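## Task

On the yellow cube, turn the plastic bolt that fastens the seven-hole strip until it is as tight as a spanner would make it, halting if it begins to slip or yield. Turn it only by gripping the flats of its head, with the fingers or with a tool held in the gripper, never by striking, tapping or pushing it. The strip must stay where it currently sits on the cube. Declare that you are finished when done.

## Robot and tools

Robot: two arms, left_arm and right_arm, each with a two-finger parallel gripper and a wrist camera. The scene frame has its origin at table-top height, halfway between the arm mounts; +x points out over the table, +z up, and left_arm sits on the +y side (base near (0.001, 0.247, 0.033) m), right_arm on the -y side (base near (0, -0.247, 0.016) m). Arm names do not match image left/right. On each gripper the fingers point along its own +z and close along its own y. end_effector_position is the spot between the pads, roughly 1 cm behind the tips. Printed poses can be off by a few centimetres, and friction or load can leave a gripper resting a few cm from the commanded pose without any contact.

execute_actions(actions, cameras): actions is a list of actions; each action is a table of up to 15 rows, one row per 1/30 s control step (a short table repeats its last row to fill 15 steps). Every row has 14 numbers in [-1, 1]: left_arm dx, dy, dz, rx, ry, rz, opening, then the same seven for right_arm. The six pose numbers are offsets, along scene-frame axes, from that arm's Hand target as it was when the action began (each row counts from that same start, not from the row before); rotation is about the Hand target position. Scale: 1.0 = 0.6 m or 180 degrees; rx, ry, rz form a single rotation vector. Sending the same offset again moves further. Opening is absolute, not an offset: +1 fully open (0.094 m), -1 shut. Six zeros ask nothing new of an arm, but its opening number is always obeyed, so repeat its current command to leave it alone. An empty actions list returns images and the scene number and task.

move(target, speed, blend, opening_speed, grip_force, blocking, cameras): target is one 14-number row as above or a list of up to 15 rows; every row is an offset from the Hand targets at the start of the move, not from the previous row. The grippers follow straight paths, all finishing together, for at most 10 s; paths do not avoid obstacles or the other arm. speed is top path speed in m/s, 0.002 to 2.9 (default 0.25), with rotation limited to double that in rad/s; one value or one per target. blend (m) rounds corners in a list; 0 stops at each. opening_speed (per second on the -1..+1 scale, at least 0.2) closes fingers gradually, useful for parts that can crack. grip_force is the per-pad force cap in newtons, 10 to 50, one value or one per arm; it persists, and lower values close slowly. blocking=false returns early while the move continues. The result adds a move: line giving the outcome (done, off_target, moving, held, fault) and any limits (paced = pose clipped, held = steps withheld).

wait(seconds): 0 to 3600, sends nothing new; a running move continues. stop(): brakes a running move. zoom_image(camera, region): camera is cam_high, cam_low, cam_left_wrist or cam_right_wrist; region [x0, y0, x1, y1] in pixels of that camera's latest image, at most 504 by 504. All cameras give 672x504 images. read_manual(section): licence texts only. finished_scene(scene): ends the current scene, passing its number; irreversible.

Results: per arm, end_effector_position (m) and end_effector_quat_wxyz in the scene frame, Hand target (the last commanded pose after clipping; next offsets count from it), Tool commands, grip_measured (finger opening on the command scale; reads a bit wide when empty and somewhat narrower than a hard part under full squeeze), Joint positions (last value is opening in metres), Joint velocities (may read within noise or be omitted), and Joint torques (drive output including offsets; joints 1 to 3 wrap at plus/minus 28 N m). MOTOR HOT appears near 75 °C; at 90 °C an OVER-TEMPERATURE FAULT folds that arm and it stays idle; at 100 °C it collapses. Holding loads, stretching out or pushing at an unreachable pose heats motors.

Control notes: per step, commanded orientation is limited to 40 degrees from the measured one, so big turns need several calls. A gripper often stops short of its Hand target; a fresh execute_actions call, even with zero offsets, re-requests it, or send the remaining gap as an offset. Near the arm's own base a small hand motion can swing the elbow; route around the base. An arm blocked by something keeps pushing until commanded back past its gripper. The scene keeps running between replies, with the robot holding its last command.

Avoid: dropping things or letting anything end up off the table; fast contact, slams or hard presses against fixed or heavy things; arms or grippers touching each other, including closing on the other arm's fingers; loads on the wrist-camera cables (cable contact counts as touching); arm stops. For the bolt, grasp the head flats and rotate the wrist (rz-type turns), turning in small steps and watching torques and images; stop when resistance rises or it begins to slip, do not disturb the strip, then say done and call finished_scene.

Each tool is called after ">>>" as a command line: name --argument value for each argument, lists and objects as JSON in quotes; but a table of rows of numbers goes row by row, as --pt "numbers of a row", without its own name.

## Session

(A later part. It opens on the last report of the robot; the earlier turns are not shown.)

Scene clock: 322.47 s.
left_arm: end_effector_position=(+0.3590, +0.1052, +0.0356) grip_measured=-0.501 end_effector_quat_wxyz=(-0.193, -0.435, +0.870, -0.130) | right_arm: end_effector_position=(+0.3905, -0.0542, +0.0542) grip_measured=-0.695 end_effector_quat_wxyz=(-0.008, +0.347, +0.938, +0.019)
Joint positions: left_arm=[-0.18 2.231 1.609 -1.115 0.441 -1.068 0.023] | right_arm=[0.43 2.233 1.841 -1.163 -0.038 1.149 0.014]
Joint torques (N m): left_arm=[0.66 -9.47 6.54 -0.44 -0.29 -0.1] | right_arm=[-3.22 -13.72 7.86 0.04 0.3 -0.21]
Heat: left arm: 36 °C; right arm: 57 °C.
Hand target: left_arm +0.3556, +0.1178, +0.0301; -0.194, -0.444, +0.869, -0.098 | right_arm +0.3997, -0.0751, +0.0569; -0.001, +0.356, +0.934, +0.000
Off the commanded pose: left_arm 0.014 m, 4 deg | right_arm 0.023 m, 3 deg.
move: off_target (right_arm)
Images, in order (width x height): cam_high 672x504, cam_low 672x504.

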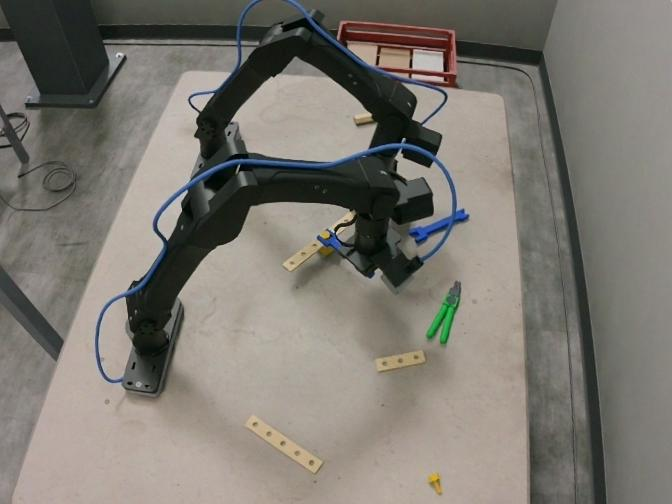

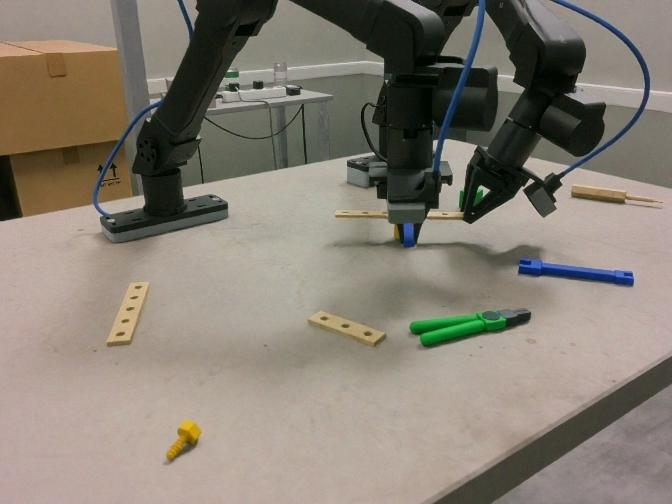

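>>> move --pt "0 0 0 0 0 0 -0.56 -0.012 0.025 0 0 0 -0.016 -0.9" --pt "0 0 0 0 0 0 -0.56 0.012 -0.01 0.0 0 0 -0.016 -0.9" --speed 0.05 --grip_force '[50, 14]' --cameras '["cam_low","cam_high"]'

>>> zoom_image --camera "cam_high" --region '[290, 190, 410, 280]'

Scene clock: 327.43 s.
left_arm: end_effector_position=(+0.3626, +0.1043, +0.0351) grip_measured=-0.501 end_effector_quat_wxyz=(-0.187, -0.432, +0.872, -0.135) | right_arm: end_effector_position=(+0.3930, -0.0560, +0.0559) grip_measured=-0.671 end_effector_quat_wxyz=(-0.017, +0.358, +0.933, +0.023)
Joint positions: left_arm=[-0.18 2.231 1.609 -1.099 0.443 -1.064 0.023] | right_arm=[0.416 2.247 1.871 -1.186 -0.057 1.16 0.015]
Joint torques (N m): left_arm=[0.65 -9.43 6.57 -0.59 -0.31 -0.18] | right_arm=[-3.71 -13.5 8.2 0.19 0.49 0.11]
Heat: left arm: 36 °C; right arm: 56 °C.
Hand target: left_arm +0.3556, +0.1177, +0.0301; -0.194, -0.444, +0.869, -0.099 | right_arm +0.4068, -0.0812, +0.0568; -0.001, +0.380, +0.925, +0.000
Off the commanded pose: left_arm 0.016 m, 5 deg | right_arm 0.029 m, 4 deg.
grip_force (N): 50, 14
move: off_target (right_arm)
Images, in order (width x height): cam_high 672x504, cam_low 672x504.

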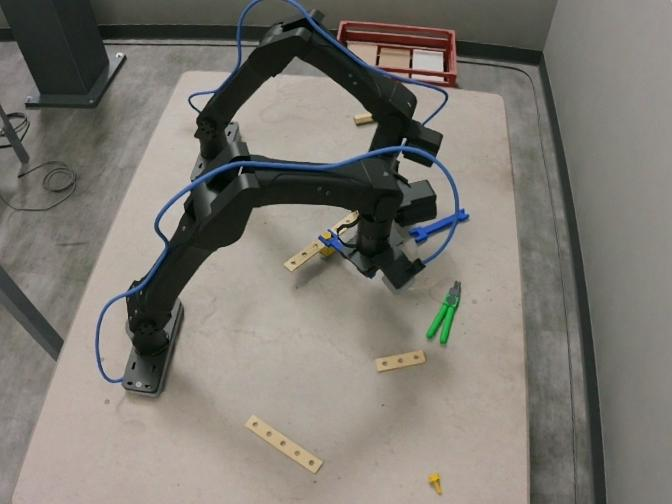

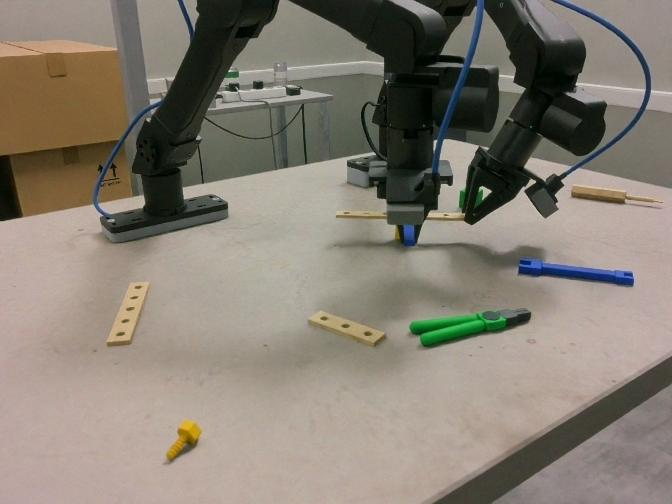

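Scaled by 4.200.

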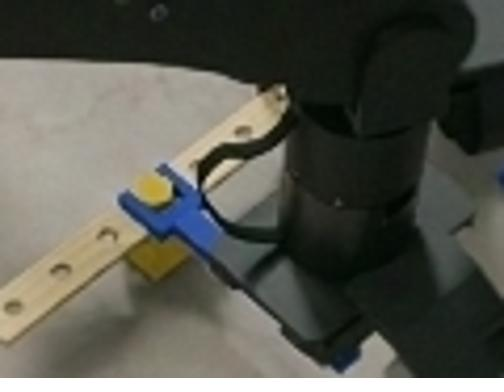

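>>> move --pt "0 0 0 0 0 0 -0.56 0.015 -0.012 -0.004 0 0 0.008 -0.9" --speed 0.05 --grip_force '[50, 25]' --cameras '["cam_low","cam_high"]'

>>> zoom_image --camera "cam_high" --region '[290, 190, 410, 280]'

Scene clock: 330.43 s.
left_arm: end_effector_position=(+0.3655, +0.1031, +0.0350) grip_measured=-0.501 end_effector_quat_wxyz=(-0.184, -0.436, +0.870, -0.140) | right_arm: end_effector_position=(+0.3990, -0.0572, +0.0548) grip_measured=-0.671 end_effector_quat_wxyz=(-0.023, +0.346, +0.937, +0.029)
Joint positions: left_arm=[-0.18 2.231 1.609 -1.086 0.447 -1.076 0.023] | right_arm=[0.401 2.27 1.905 -1.198 -0.074 1.12 0.015]
Joint torques (N m): left_arm=[0.69 -9.54 6.6 -0.71 -0.34 0] | right_arm=[-4.14 -13.57 8.03 0.17 0.6 -0.03]
Heat: left arm: 36 °C; right arm: 56 °C.
Hand target: left_arm +0.3556, +0.1178, +0.0301; -0.194, -0.444, +0.869, -0.099 | right_arm +0.4158, -0.0883, +0.0544; -0.001, +0.368, +0.930, +0.000
Off the commanded pose: left_arm 0.018 m, 5 deg | right_arm 0.035 m, 5 deg.
grip_force (N): 50, 25
move: off_target (right_arm)
Images, in order (width x height): cam_high 672x504, cam_low 672x504.

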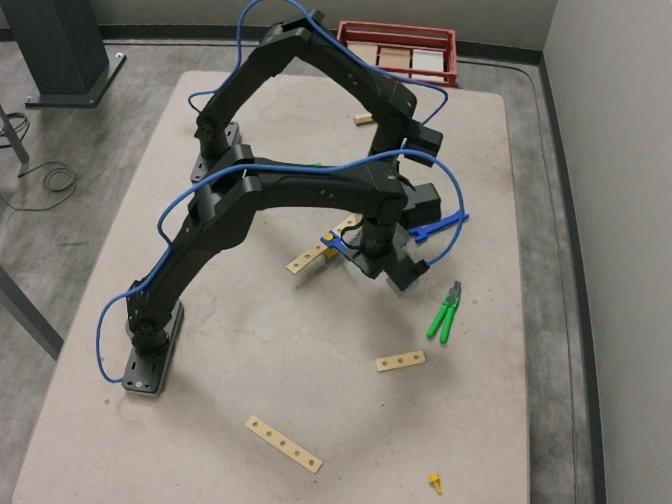

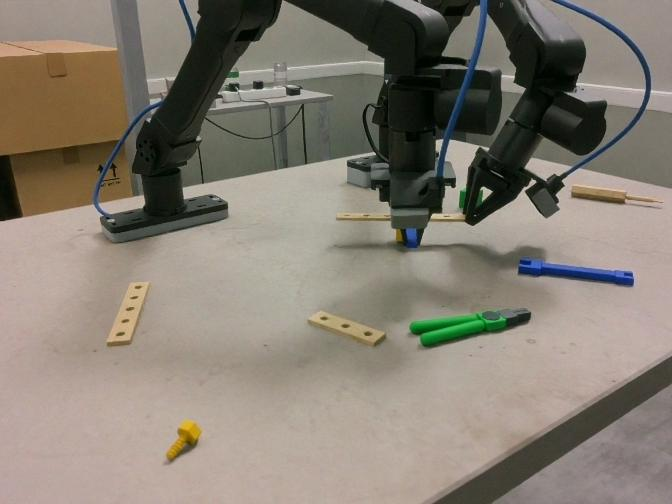

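Scaled by 4.200.

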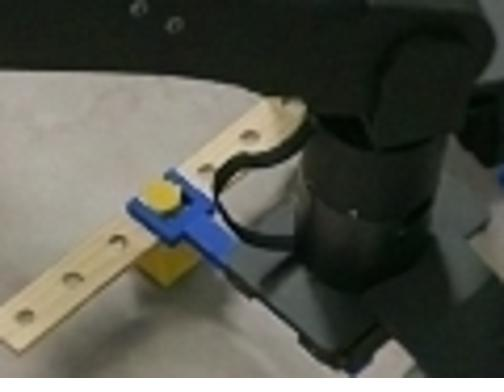

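>>> move --pt "0 0 0 0 0 0 -0.56 0.003 0.035 -0.004 0 0 0.0 -0.9" --pt "0 0 0 0 0 0 -0.56 0.03 0.012 -0.004 0 0 0.0 -0.9" --speed 0.06 --cameras '["cam_high"]'

>>> zoom_image --camera "cam_high" --region '[290, 190, 410, 280]'

Scene clock: 334.80 s.
left_arm: end_effector_position=(+0.3719, +0.1039, +0.0350) grip_measured=-0.501 end_effector_quat_wxyz=(-0.173, -0.444, +0.868, -0.140) | right_arm: end_effector_position=(+0.4098, -0.0549, +0.0545) grip_measured=-0.671 end_effector_quat_wxyz=(-0.032, +0.339, +0.940, +0.017)
Joint positions: left_arm=[-0.18 2.231 1.616 -1.069 0.435 -1.1 0.023] | right_arm=[0.398 2.358 2.053 -1.289 -0.069 1.101 0.015]
Joint torques (N m): left_arm=[0.65 -9.52 6.17 -0.86 -0.22 0.22] | right_arm=[-4.04 -13.96 8.2 0.42 0.6 0.26]
Heat: left arm: 36 °C; right arm: 55 °C.
Hand target: left_arm +0.3556, +0.1178, +0.0301; -0.194, -0.444, +0.869, -0.099 | right_arm +0.4339, -0.0813, +0.0521; +0.000, +0.368, +0.930, +0.000
Off the commanded pose: left_arm 0.022 m, 5 deg | right_arm 0.036 m, 5 deg.
grip_force (N): 50, 25
move: off_target (right_arm)

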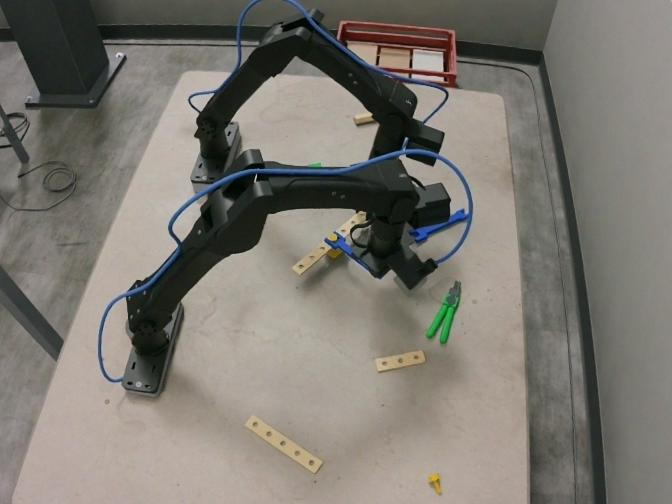

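Scaled by 4.200.

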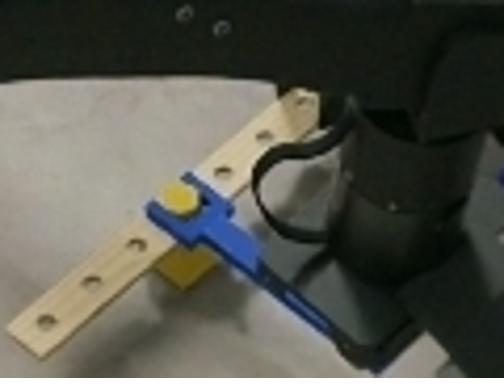

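>>> move --pt "0 0 0 0 0 0 -0.56 0.013 0.015 -0.003 0 0 0.02 -0.9" --pt "0 0 0 0 0 0 -0.56 0.0 0.0 -0.003 0 0 0.0 -0.9" --pt "0 0 0 0 0 0 -0.56 0.018 0.021 -0.003 0 0 0.03 -0.9" --speed 0.06 --cameras '["cam_high"]'

>>> zoom_image --camera "cam_high" --region '[290, 190, 410, 280]'

Scene clock: 342.30 s.
left_arm: end_effector_position=(+0.3741, +0.1035, +0.0334) grip_measured=-0.502 end_effector_quat_wxyz=(-0.172, -0.456, +0.862, -0.140) | right_arm: end_effector_position=(+0.4194, -0.0508, +0.0524) grip_measured=-0.671 end_effector_quat_wxyz=(-0.041, +0.313, +0.949, +0.013)
Joint positions: left_arm=[-0.18 2.235 1.616 -1.057 0.435 -1.127 0.023] | right_arm=[0.396 2.442 2.192 -1.365 -0.073 1.042 0.015]
Joint torques (N m): left_arm=[0.64 -9.88 6.08 -0.96 -0.19 0.46] | right_arm=[-2.41 -14.6 8.61 0.56 0.63 0.01]
Heat: left arm: 37 °C; right arm: 55 °C.
Hand target: left_arm +0.3555, +0.1177, +0.0300; -0.194, -0.444, +0.869, -0.098 | right_arm +0.4447, -0.0686, +0.0503; -0.001, +0.324, +0.946, +0.000
Off the commanded pose: left_arm 0.024 m, 6 deg | right_arm 0.031 m, 5 deg.
grip_force (N): 50, 25
move: off_target (right_arm)

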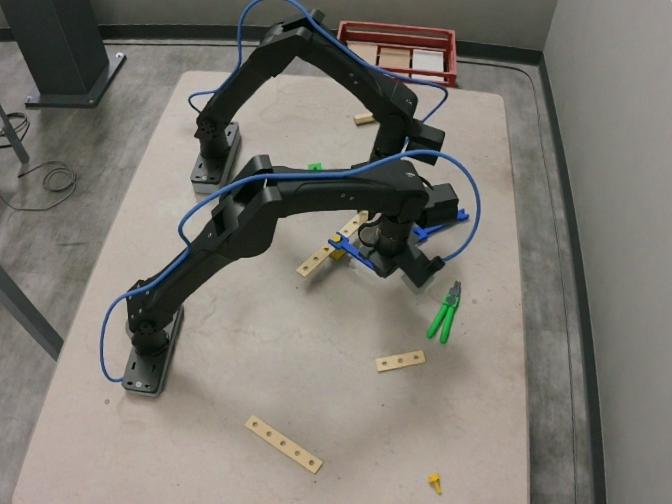

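Scaled by 4.200.

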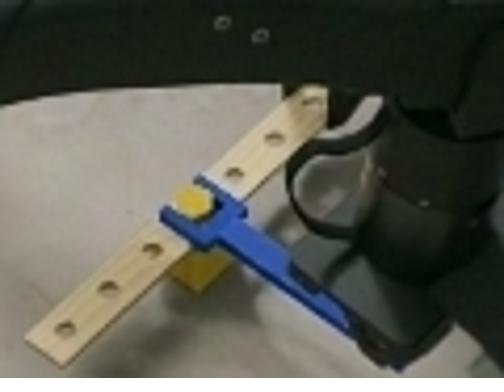

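>>> zoom_image --camera "cam_high" --region '[310, 220, 380, 270]'

Scaled by 7.200.

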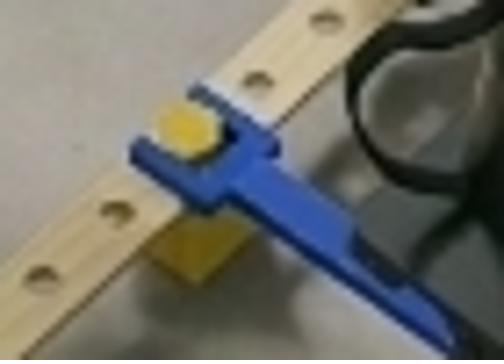

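>>> move --pt "0 0 0 0 0 0 -0.56 0.016 -0.012 -0.003 0 0 0.0 -0.9" --pt "0 0 0 0 0 0 -0.56 0.034 -0.026 -0.003 0 0 0.0 -0.9" --speed 0.06 --cameras '["cam_high"]'

>>> zoom_image --camera "cam_high" --region '[310, 215, 380, 265]'

Scene clock: 352.03 s.
left_arm: end_effector_position=(+0.3822, +0.1020, +0.0343) grip_measured=-0.502 end_effector_quat_wxyz=(-0.162, -0.462, +0.859, -0.151) | right_arm: end_effector_position=(+0.4299, -0.0543, +0.0539) grip_measured=-0.671 end_effector_quat_wxyz=(-0.052, +0.303, +0.952, +0.016)
Joint positions: left_arm=[-0.178 2.235 1.621 -1.029 0.441 -1.146 0.023] | right_arm=[0.374 2.518 2.336 -1.448 -0.09 0.999 0.015]
Joint torques (N m): left_arm=[0.54 -9.99 5.72 -1.2 -0.24 0.64] | right_arm=[-4.12 -14.54 8.61 0.73 0.71 0]
Heat: left arm: 39 °C; right arm: 56 °C.
Hand target: left_arm +0.3556, +0.1178, +0.0300; -0.194, -0.444, +0.869, -0.098 | right_arm +0.4650, -0.0842, +0.0485; -0.001, +0.324, +0.946, +0.000
Off the commanded pose: left_arm 0.031 m, 7 deg | right_arm 0.047 m, 7 deg.
grip_force (N): 50, 25
move: off_target (right_arm)

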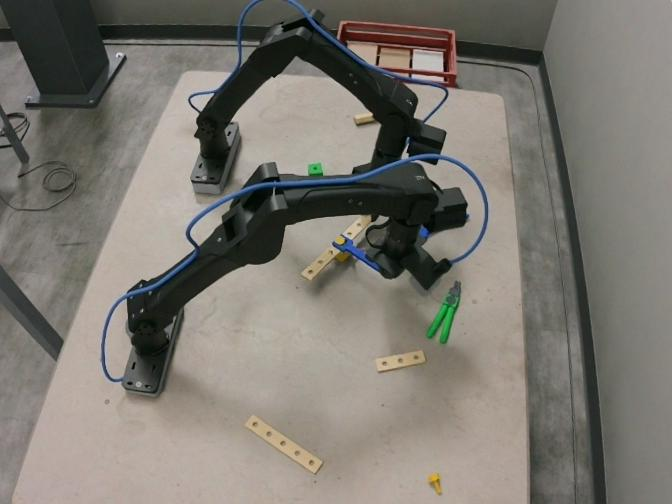

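Scaled by 7.200.

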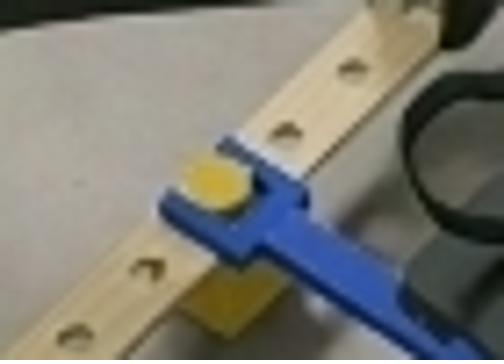

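>>> move --pt "0.0443 -0.026 0.007 -0.0187 -0.0303 0.0213 -0.56 -0.0585 0.0498 0.009 0.0203 0.028 0.0139 -0.9" --speed 0.05 --cameras '[]'

Scene clock: 359.13 s.
left_arm: end_effector_position=(+0.3853, +0.1007, +0.0344) grip_measured=-0.502 end_effector_quat_wxyz=(-0.159, -0.468, +0.855, -0.155) | right_arm: end_effector_position=(+0.4295, -0.0533, +0.0540) grip_measured=-0.671 end_effector_quat_wxyz=(-0.054, +0.302, +0.952, +0.018)
Joint positions: left_arm=[-0.178 2.235 1.621 -1.015 0.445 -1.164 0.023] | right_arm=[0.374 2.518 2.336 -1.448 -0.096 0.997 0.015]
Joint torques (N m): left_arm=[-0.01 -10.89 5.48 0.02 0.2 0.15] | right_arm=[-0.05 -16.64 5.45 0.15 0.05 0.05]
Heat: left arm: 41 °C; right arm: 53 °C.
Hand target: left_arm +0.3822, +0.1022, +0.0342; -0.162, -0.462, +0.859, -0.151 | right_arm +0.4300, -0.0543, +0.0538; -0.052, +0.303, +0.952, +0.016
Off the commanded pose: left_arm 0.003 m, 1 deg | right_arm 0.001 m, 0 deg.
grip_force (N): 50, 25
move: done

>>> move --pt "0 0 0 0 0 0 -0.56 0 0 0 0 0 0 -0.6" --opening_speed 0.3 --cameras '["cam_low","cam_right_wrist","cam_high"]'

>>> zoom_image --camera "cam_low" --region '[350, 180, 490, 270]'

Scene clock: 361.93 s.
left_arm: end_effector_position=(+0.3857, +0.1015, +0.0340) grip_measured=-0.502 end_effector_quat_wxyz=(-0.156, -0.463, +0.858, -0.155) | right_arm: end_effector_position=(+0.4293, -0.0529, +0.0540) grip_measured=-0.602 end_effector_quat_wxyz=(-0.054, +0.302, +0.952, +0.019)
Joint positions: left_arm=[-0.178 2.235 1.621 -1.014 0.44 -1.153 0.023] | right_arm=[0.374 2.518 2.336 -1.448 -0.098 0.997 0.019]
Joint torques (N m): left_arm=[-0.01 -10.86 5.64 0.05 0.27 0.01] | right_arm=[0.08 -16.59 5.35 0.25 0.03 0.02]
Heat: left arm: 41 °C; right arm: 53 °C.
Hand target: left_arm +0.3822, +0.1022, +0.0342; -0.162, -0.462, +0.859, -0.151 | right_arm +0.4300, -0.0544, +0.0538; -0.052, +0.302, +0.952, +0.016
Off the commanded pose: left_arm 0.004 m, 1 deg | right_arm 0.002 m, 0 deg.
grip_force (N): 50, 25
move: done
Images, in order (width x height): cam_high 672x504, cam_low 672x504, cam_right_wrist 672x504.

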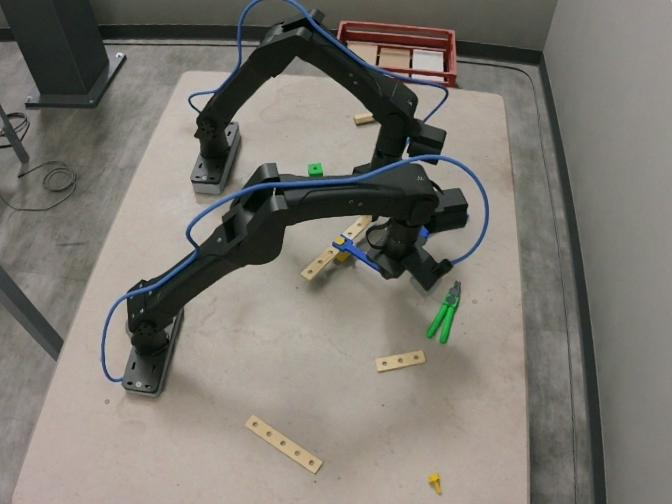

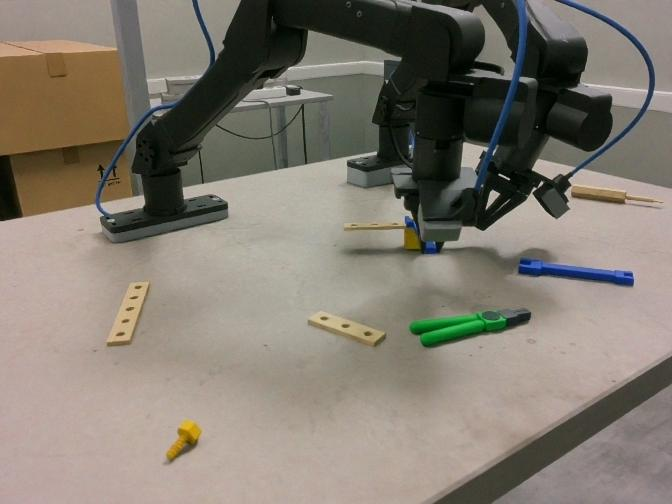

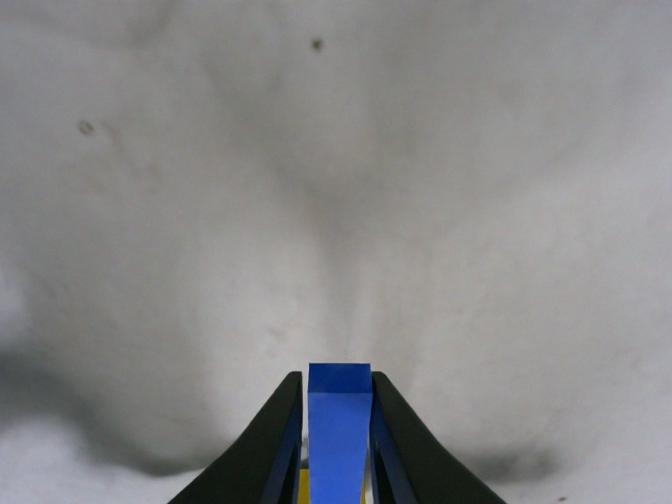

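Scaled by 3.600.

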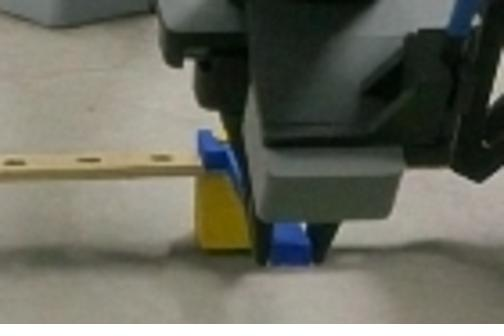

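>>> move --pt "0 0 0 0 0 0 -0.56 0 0 0 0 0 0 -0.35" --pt "0 0 0 0 0 0 -0.56 -0.055 0.039 0.0 -0.0197 -0.0285 0 -0.35" --pt "0 0 0 0 0 0 -0.56 -0.1083 0.0767 -0.007 -0.0197 -0.0285 0 -0.35" --speed 0.06 --grip_force 50 --cameras '["cam_low","cam_right_wrist","cam_high"]'

>>> zoom_image --camera "cam_low" --region '[350, 180, 490, 270]'

Scene clock: 368.97 s.
left_arm: end_effector_position=(+0.3857, +0.1015, +0.0340) grip_measured=-0.502 end_effector_quat_wxyz=(-0.156, -0.462, +0.859, -0.155) | right_arm: end_effector_position=(+0.3637, -0.0093, +0.0378) grip_measured=-0.352 end_effector_quat_wxyz=(-0.016, +0.301, +0.954, -0.009)
Joint positions: left_arm=[-0.178 2.235 1.621 -1.014 0.44 -1.15 0.023] | right_arm=[0.561 2.296 1.881 -1.19 -0.013 1.182 0.03]
Joint torques (N m): left_arm=[0.01 -10.85 5.48 0.02 0.27 0] | right_arm=[0.69 -18.58 4.01 0.38 0.11 0.13]
Heat: left arm: 42 °C; right arm: 53 °C.
Hand target: left_arm +0.3821, +0.1022, +0.0342; -0.162, -0.462, +0.859, -0.151 | right_arm +0.3649, -0.0083, +0.0497; -0.001, +0.303, +0.953, +0.000
Off the commanded pose: left_arm 0.004 m, 1 deg | right_arm 0.012 m, 2 deg.
move: off_target (right_arm)
Images, in order (width x height): cam_high 672x504, cam_low 672x504, cam_right_wrist 672x504.

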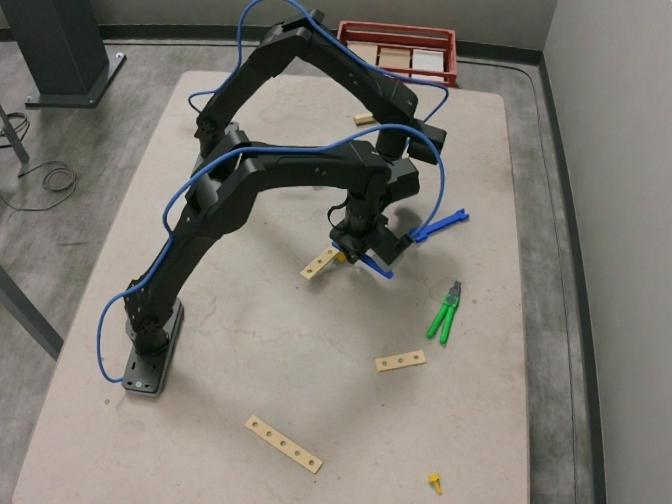

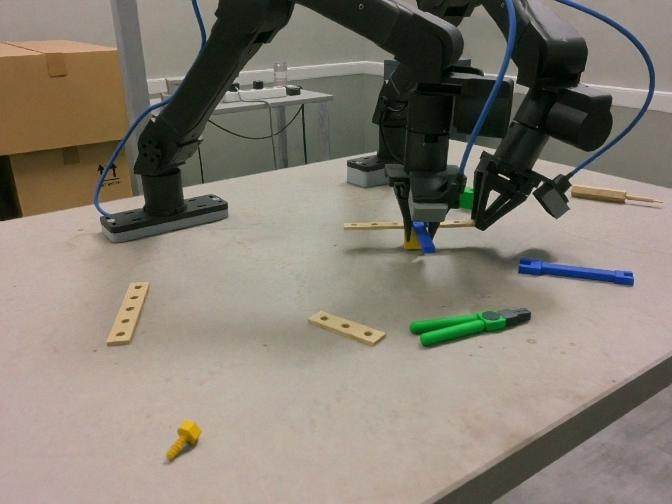

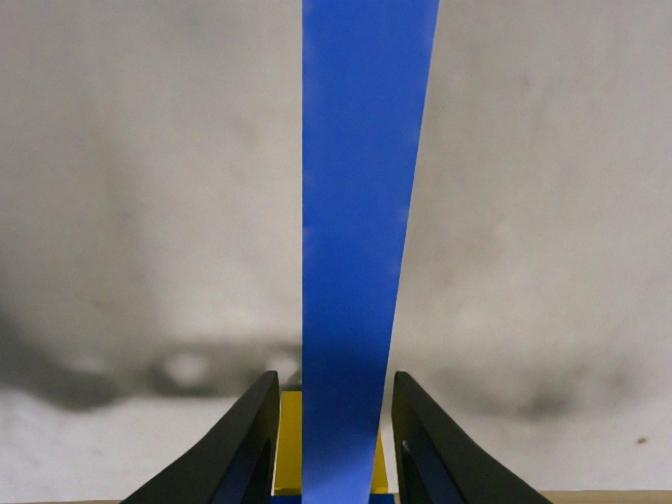

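Scaled by 3.600.

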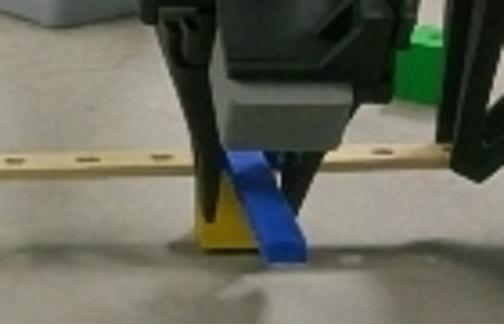

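>>> move --pt "0 0 0 0 0 0 -0.56 -0.003 -0.004 0.003 0 0 -0.0128 -0.35" --pt "0 0 0 0 0 0 -0.56 -0.003 -0.004 0.003 0 0 -0.0128 -0.85" --pt "0 0 0 0 0 0 -0.56 0.03 -0.029 0.003 0 0 -0.0128 -0.85" --speed 0.05 --cameras '["cam_low","cam_right_wrist","cam_high"]'

>>> zoom_image --camera "cam_low" --region '[350, 180, 490, 270]'

Scene clock: 374.23 s.
left_arm: end_effector_position=(+0.3884, +0.0974, +0.0355) grip_measured=-0.502 end_effector_quat_wxyz=(-0.158, -0.463, +0.856, -0.167) | right_arm: end_effector_position=(+0.3689, -0.0148, +0.0434) grip_measured=-0.684 end_effector_quat_wxyz=(-0.015, +0.307, +0.951, +0.001)
Joint positions: left_arm=[-0.178 2.235 1.621 -1 0.461 -1.157 0.023] | right_arm=[0.539 2.281 1.878 -1.187 -0.025 1.174 0.015]
Joint torques (N m): left_arm=[0.05 -10.91 5.42 -0.11 0.07 0.01] | right_arm=[-2.33 -15.08 8.31 0.14 0.25 0.1]
Heat: left arm: 43 °C; right arm: 56 °C.
Hand target: left_arm +0.3821, +0.1021, +0.0342; -0.162, -0.462, +0.859, -0.151 | right_arm +0.3830, -0.0256, +0.0515; +0.000, +0.322, +0.947, +0.000
Off the commanded pose: left_arm 0.008 m, 2 deg | right_arm 0.019 m, 2 deg.
move: off_target (right_arm); target 2's new opening was sent with right_arm's hand 0.012 m and 2 deg from that target
Images, in order (width x height): cam_high 672x504, cam_low 672x504, cam_right_wrist 672x504.

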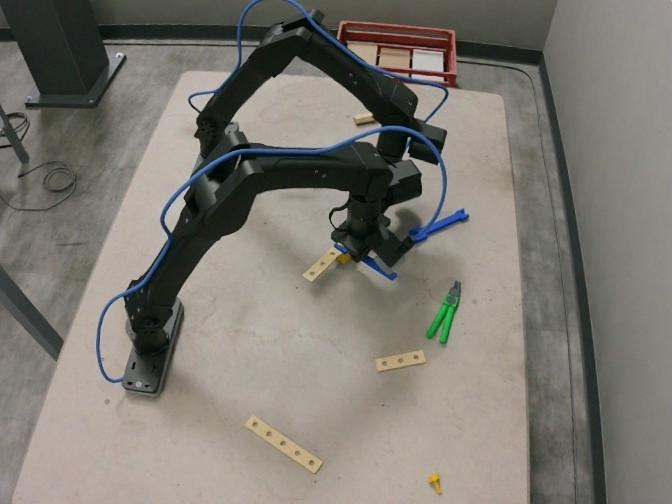

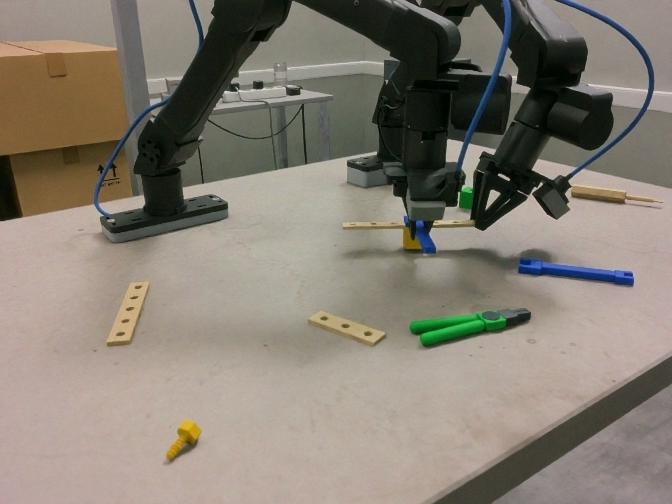

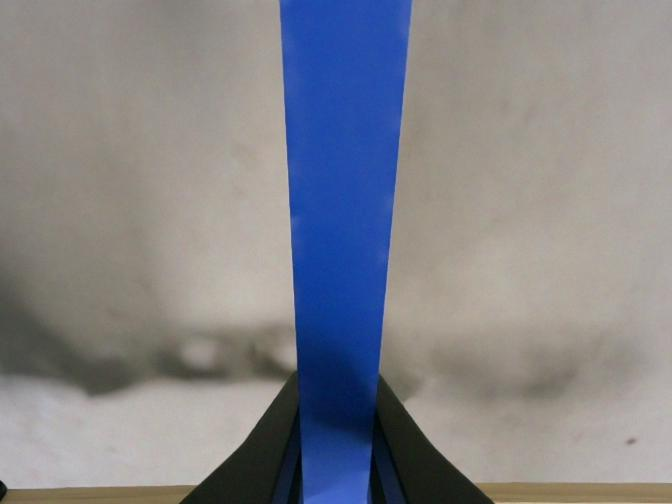

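Scaled by 3.600.

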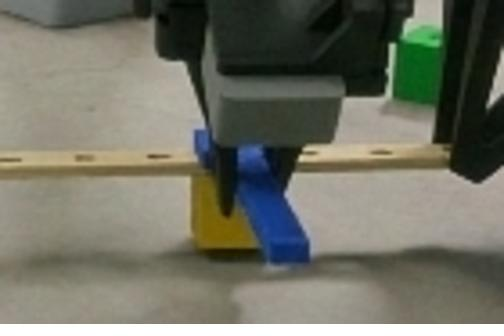

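>>> move --pt "0 0 0 0 0 0 -0.56 0.035 -0.022 0.0 0 0 0 -0.85" --speed 0.05 --cameras '["cam_low","cam_right_wrist","cam_high"]'

>>> zoom_image --camera "cam_low" --region '[350, 180, 490, 270]'

>>> zoom_image --camera "cam_high" --region '[300, 215, 400, 290]'

Scene clock: 377.67 s.
left_arm: end_effector_position=(+0.3951, +0.0926, +0.0371) grip_measured=-0.502 end_effector_quat_wxyz=(-0.155, -0.471, +0.849, -0.183) | right_arm: end_effector_position=(+0.3800, -0.0212, +0.0465) grip_measured=-0.684 end_effector_quat_wxyz=(-0.023, +0.293, +0.956, -0.001)
Joint positions: left_arm=[-0.178 2.235 1.621 -0.967 0.484 -1.186 0.023] | right_arm=[0.51 2.322 1.961 -1.242 -0.032 1.115 0.015]
Joint torques (N m): left_arm=[0.06 -11.07 5.48 -0.39 -0.12 0.29] | right_arm=[-4.01 -14.35 8.76 0.33 0.28 0.21]
Heat: left arm: 43 °C; right arm: 56 °C.
Hand target: left_arm +0.3821, +0.1021, +0.0342; -0.162, -0.461, +0.859, -0.151 | right_arm +0.4039, -0.0389, +0.0514; -0.001, +0.322, +0.947, +0.000
Off the commanded pose: left_arm 0.016 m, 4 deg | right_arm 0.030 m, 4 deg.
move: off_target (right_arm)
Images, in order (width x height): cam_high 672x504, cam_low 672x504, cam_right_wrist 672x504.

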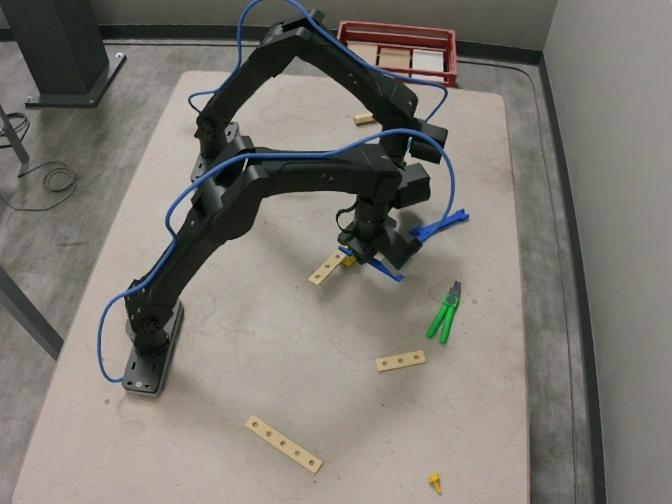

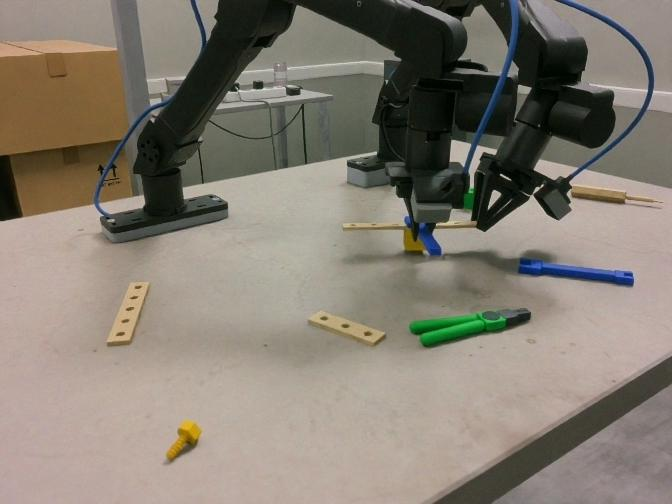

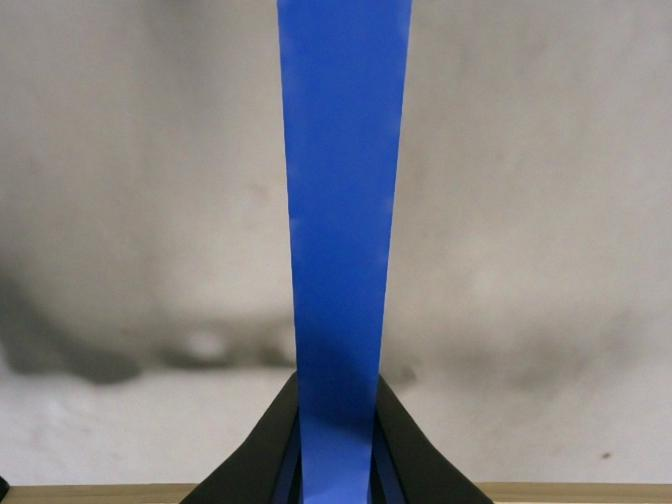

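Scaled by 3.600.

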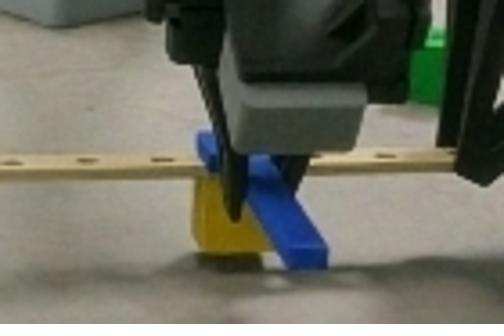

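Scaled by 5.040.

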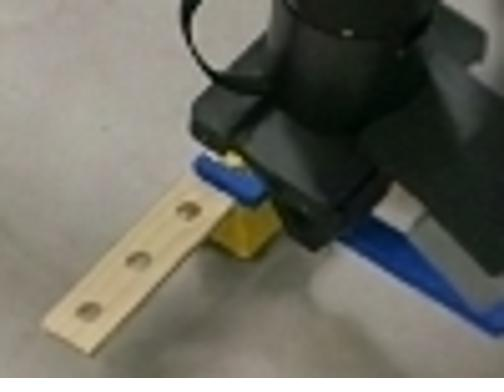

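>>> move --pt "0 0 0 0 0 0 -0.56 0.005 -0.003 0.0 0 0 0.035 -0.85" --pt "0 0 0 0 0 0 -0.56 0.01 -0.006 0 0 0 0.0 -0.85" --pt "0 0 0 0 0 0 -0.56 0.015 -0.01 0 0 0 0.035 -0.85" --pt "0 0 0 0 0 0 -0.56 0.02 -0.015 0 0 0 0.005 -0.85" --speed 0.1 --cameras '["cam_low","cam_right_wrist","cam_high"]'

>>> zoom_image --camera "cam_high" --region '[300, 215, 400, 290]'

Scene clock: 391.67 s.
left_arm: end_effector_position=(+0.4006, +0.0894, +0.0382) grip_measured=-0.502 end_effector_quat_wxyz=(-0.150, -0.471, +0.847, -0.195) | right_arm: end_effector_position=(+0.3873, -0.0243, +0.0475) grip_measured=-0.684 end_effector_quat_wxyz=(-0.035, +0.279, +0.960, +0.008)
Joint positions: left_arm=[-0.178 2.235 1.621 -0.942 0.497 -1.195 0.023] | right_arm=[0.485 2.351 2.013 -1.272 -0.06 1.06 0.015]
Joint torques (N m): left_arm=[0.06 -11.15 5.45 -0.62 -0.28 0.47] | right_arm=[-4.1 -14.87 8.76 0.35 0.48 0.31]
Heat: left arm: 44 °C; right arm: 53 °C.
Hand target: left_arm +0.3822, +0.1021, +0.0342; -0.162, -0.462, +0.859, -0.151 | right_arm +0.4160, -0.0478, +0.0515; +0.000, +0.315, +0.949, +0.000
Off the commanded pose: left_arm 0.023 m, 5 deg | right_arm 0.037 m, 6 deg.
move: off_target (right_arm)
Images, in order (width x height): cam_high 672x504, cam_low 672x504, cam_right_wrist 672x504.

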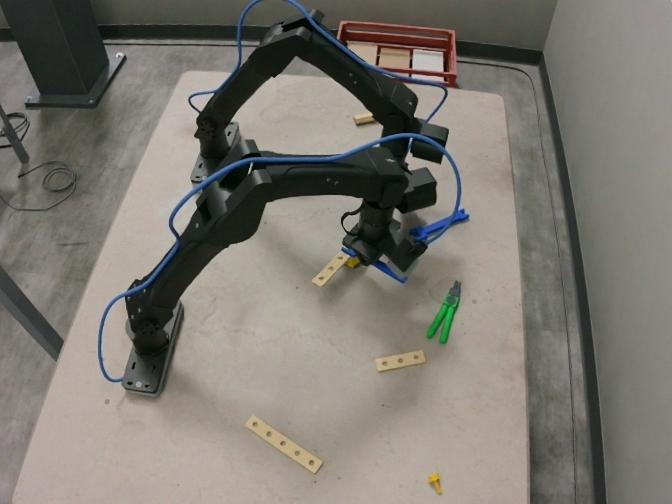

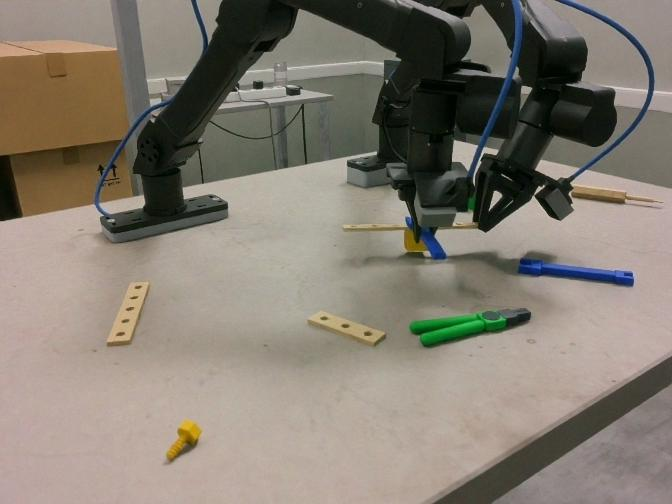

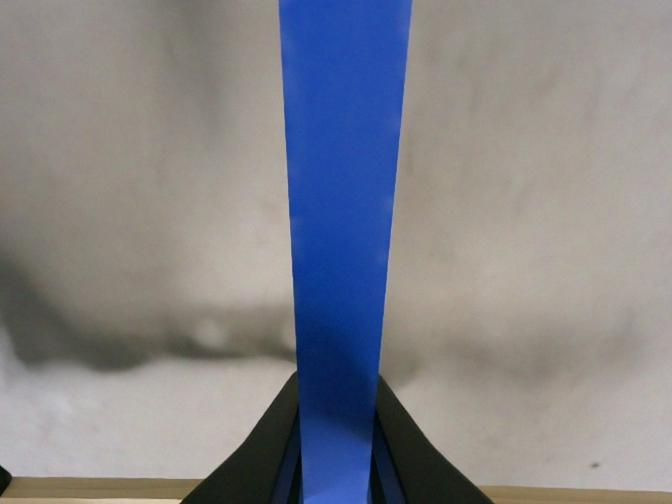

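Scaled by 5.040.

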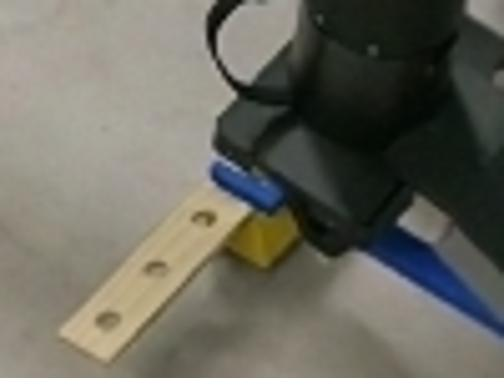

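>>> move --pt "0 0 0 0 0 0 -0.56 0.028 0.02 0.0 0 0 0.02 -0.85" --pt "0 0 0 0 0 0 -0.56 0.055 0.055 0 0 0 0.025 -0.85" --speed 0.04 --cameras '["cam_low","cam_right_wrist","cam_high"]'

>>> zoom_image --camera "cam_high" --region '[300, 215, 400, 290]'

Scene clock: 400.43 s.
left_arm: end_effector_position=(+0.3918, +0.1034, +0.0353) grip_measured=-0.502 end_effector_quat_wxyz=(-0.149, -0.465, +0.858, -0.162) | right_arm: end_effector_position=(+0.4482, -0.0105, +0.0597) grip_measured=-0.684 end_effector_quat_wxyz=(+0.005, +0.270, +0.963, +0.012)
Joint positions: left_arm=[-0.17 2.235 1.626 -1 0.442 -1.152 0.023] | right_arm=[0.469 2.67 2.653 -1.53 -0.011 1.028 0.015]
Joint torques (N m): left_arm=[-0.69 -10.86 5.07 -0.11 0.23 0.02] | right_arm=[-0.39 -15.01 7.5 0.19 0.11 0.14]
Heat: left arm: 45 °C; right arm: 54 °C.
Hand target: left_arm +0.3821, +0.1021, +0.0342; -0.162, -0.461, +0.859, -0.151 | right_arm +0.4489, -0.0149, +0.0515; +0.000, +0.277, +0.961, +0.000
Off the commanded pose: left_arm 0.010 m, 2 deg | right_arm 0.009 m, 2 deg.
move: done
Images, in order (width x height): cam_high 672x504, cam_low 672x504, cam_right_wrist 672x504.

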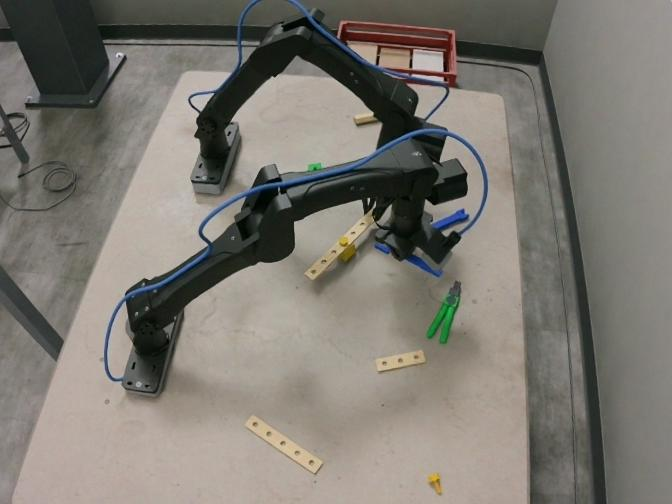

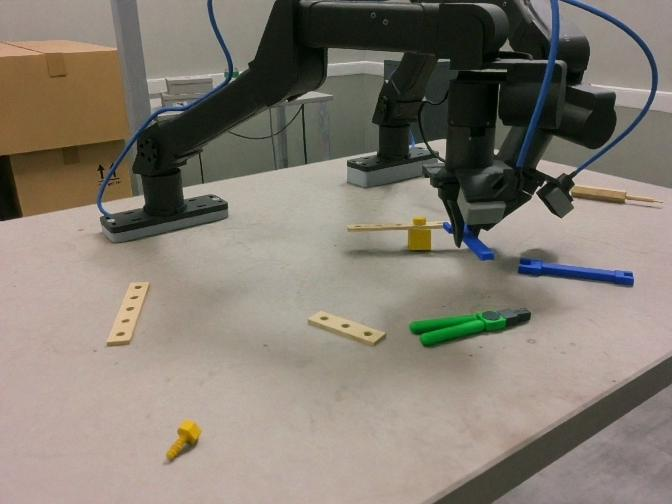

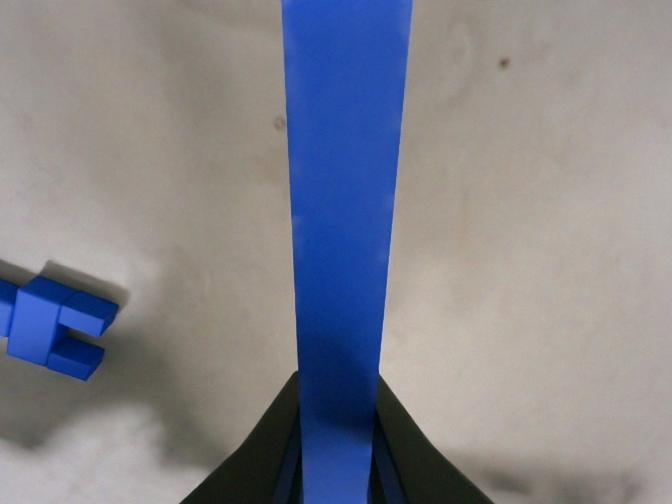

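Scaled by 5.040.

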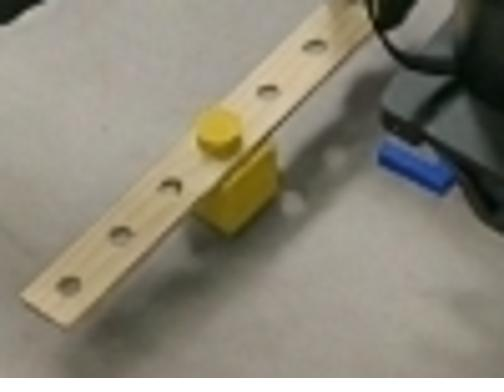

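>>> move --pt "0 0 0 0 0 0 -0.56 -0.03 -0.06 0.02 0 0 0 -0.85" --pt "0 0 0 0 0 0 -0.56 -0.115 -0.14 0.02 0 0 0 -0.85" --pt "0 0 0 0 0 0 -0.56 -0.115 -0.14 -0.055 0 0 0 -0.85" --speed '[0.12,0.15,0.08]' --cameras '["cam_low","cam_right_wrist"]'

>>> zoom_image --camera "cam_low" --region '[330, 200, 500, 310]'

Scene clock: 409.23 s.
left_arm: end_effector_position=(+0.3918, +0.1034, +0.0353) grip_measured=-0.502 end_effector_quat_wxyz=(-0.149, -0.465, +0.858, -0.162) | right_arm: end_effector_position=(+0.3813, -0.0951, +0.0254) grip_measured=-0.684 end_effector_quat_wxyz=(+0.002, +0.277, +0.961, +0.006)
Joint positions: left_arm=[-0.17 2.235 1.626 -1 0.442 -1.152 0.023] | right_arm=[0.363 2.167 1.617 -1.011 -0.007 0.935 0.015]
Joint torques (N m): left_arm=[-0.69 -10.89 5.09 -0.1 0.24 0.02] | right_arm=[-0.51 -13.2 4.03 0.51 0.03 0.01]
Heat: left arm: 45 °C; right arm: 55 °C.
Hand target: left_arm +0.3821, +0.1021, +0.0342; -0.162, -0.461, +0.859, -0.151 | right_arm +0.3799, -0.0989, +0.0185; -0.001, +0.277, +0.961, +0.000
Off the commanded pose: left_arm 0.010 m, 2 deg | right_arm 0.008 m, 1 deg.
move: done

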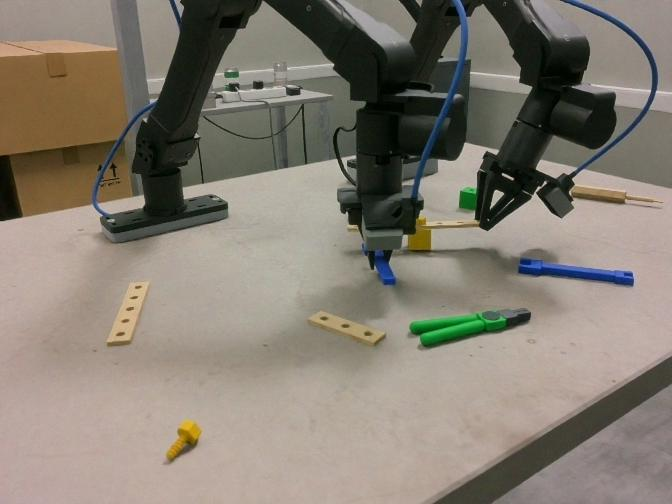

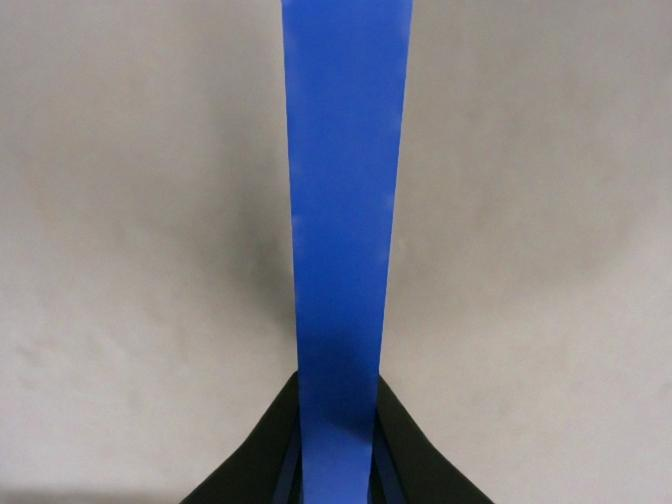

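Scaled by 2.965.

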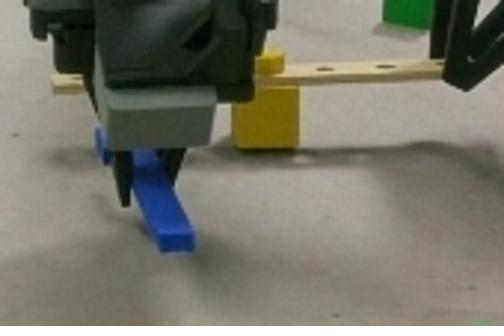

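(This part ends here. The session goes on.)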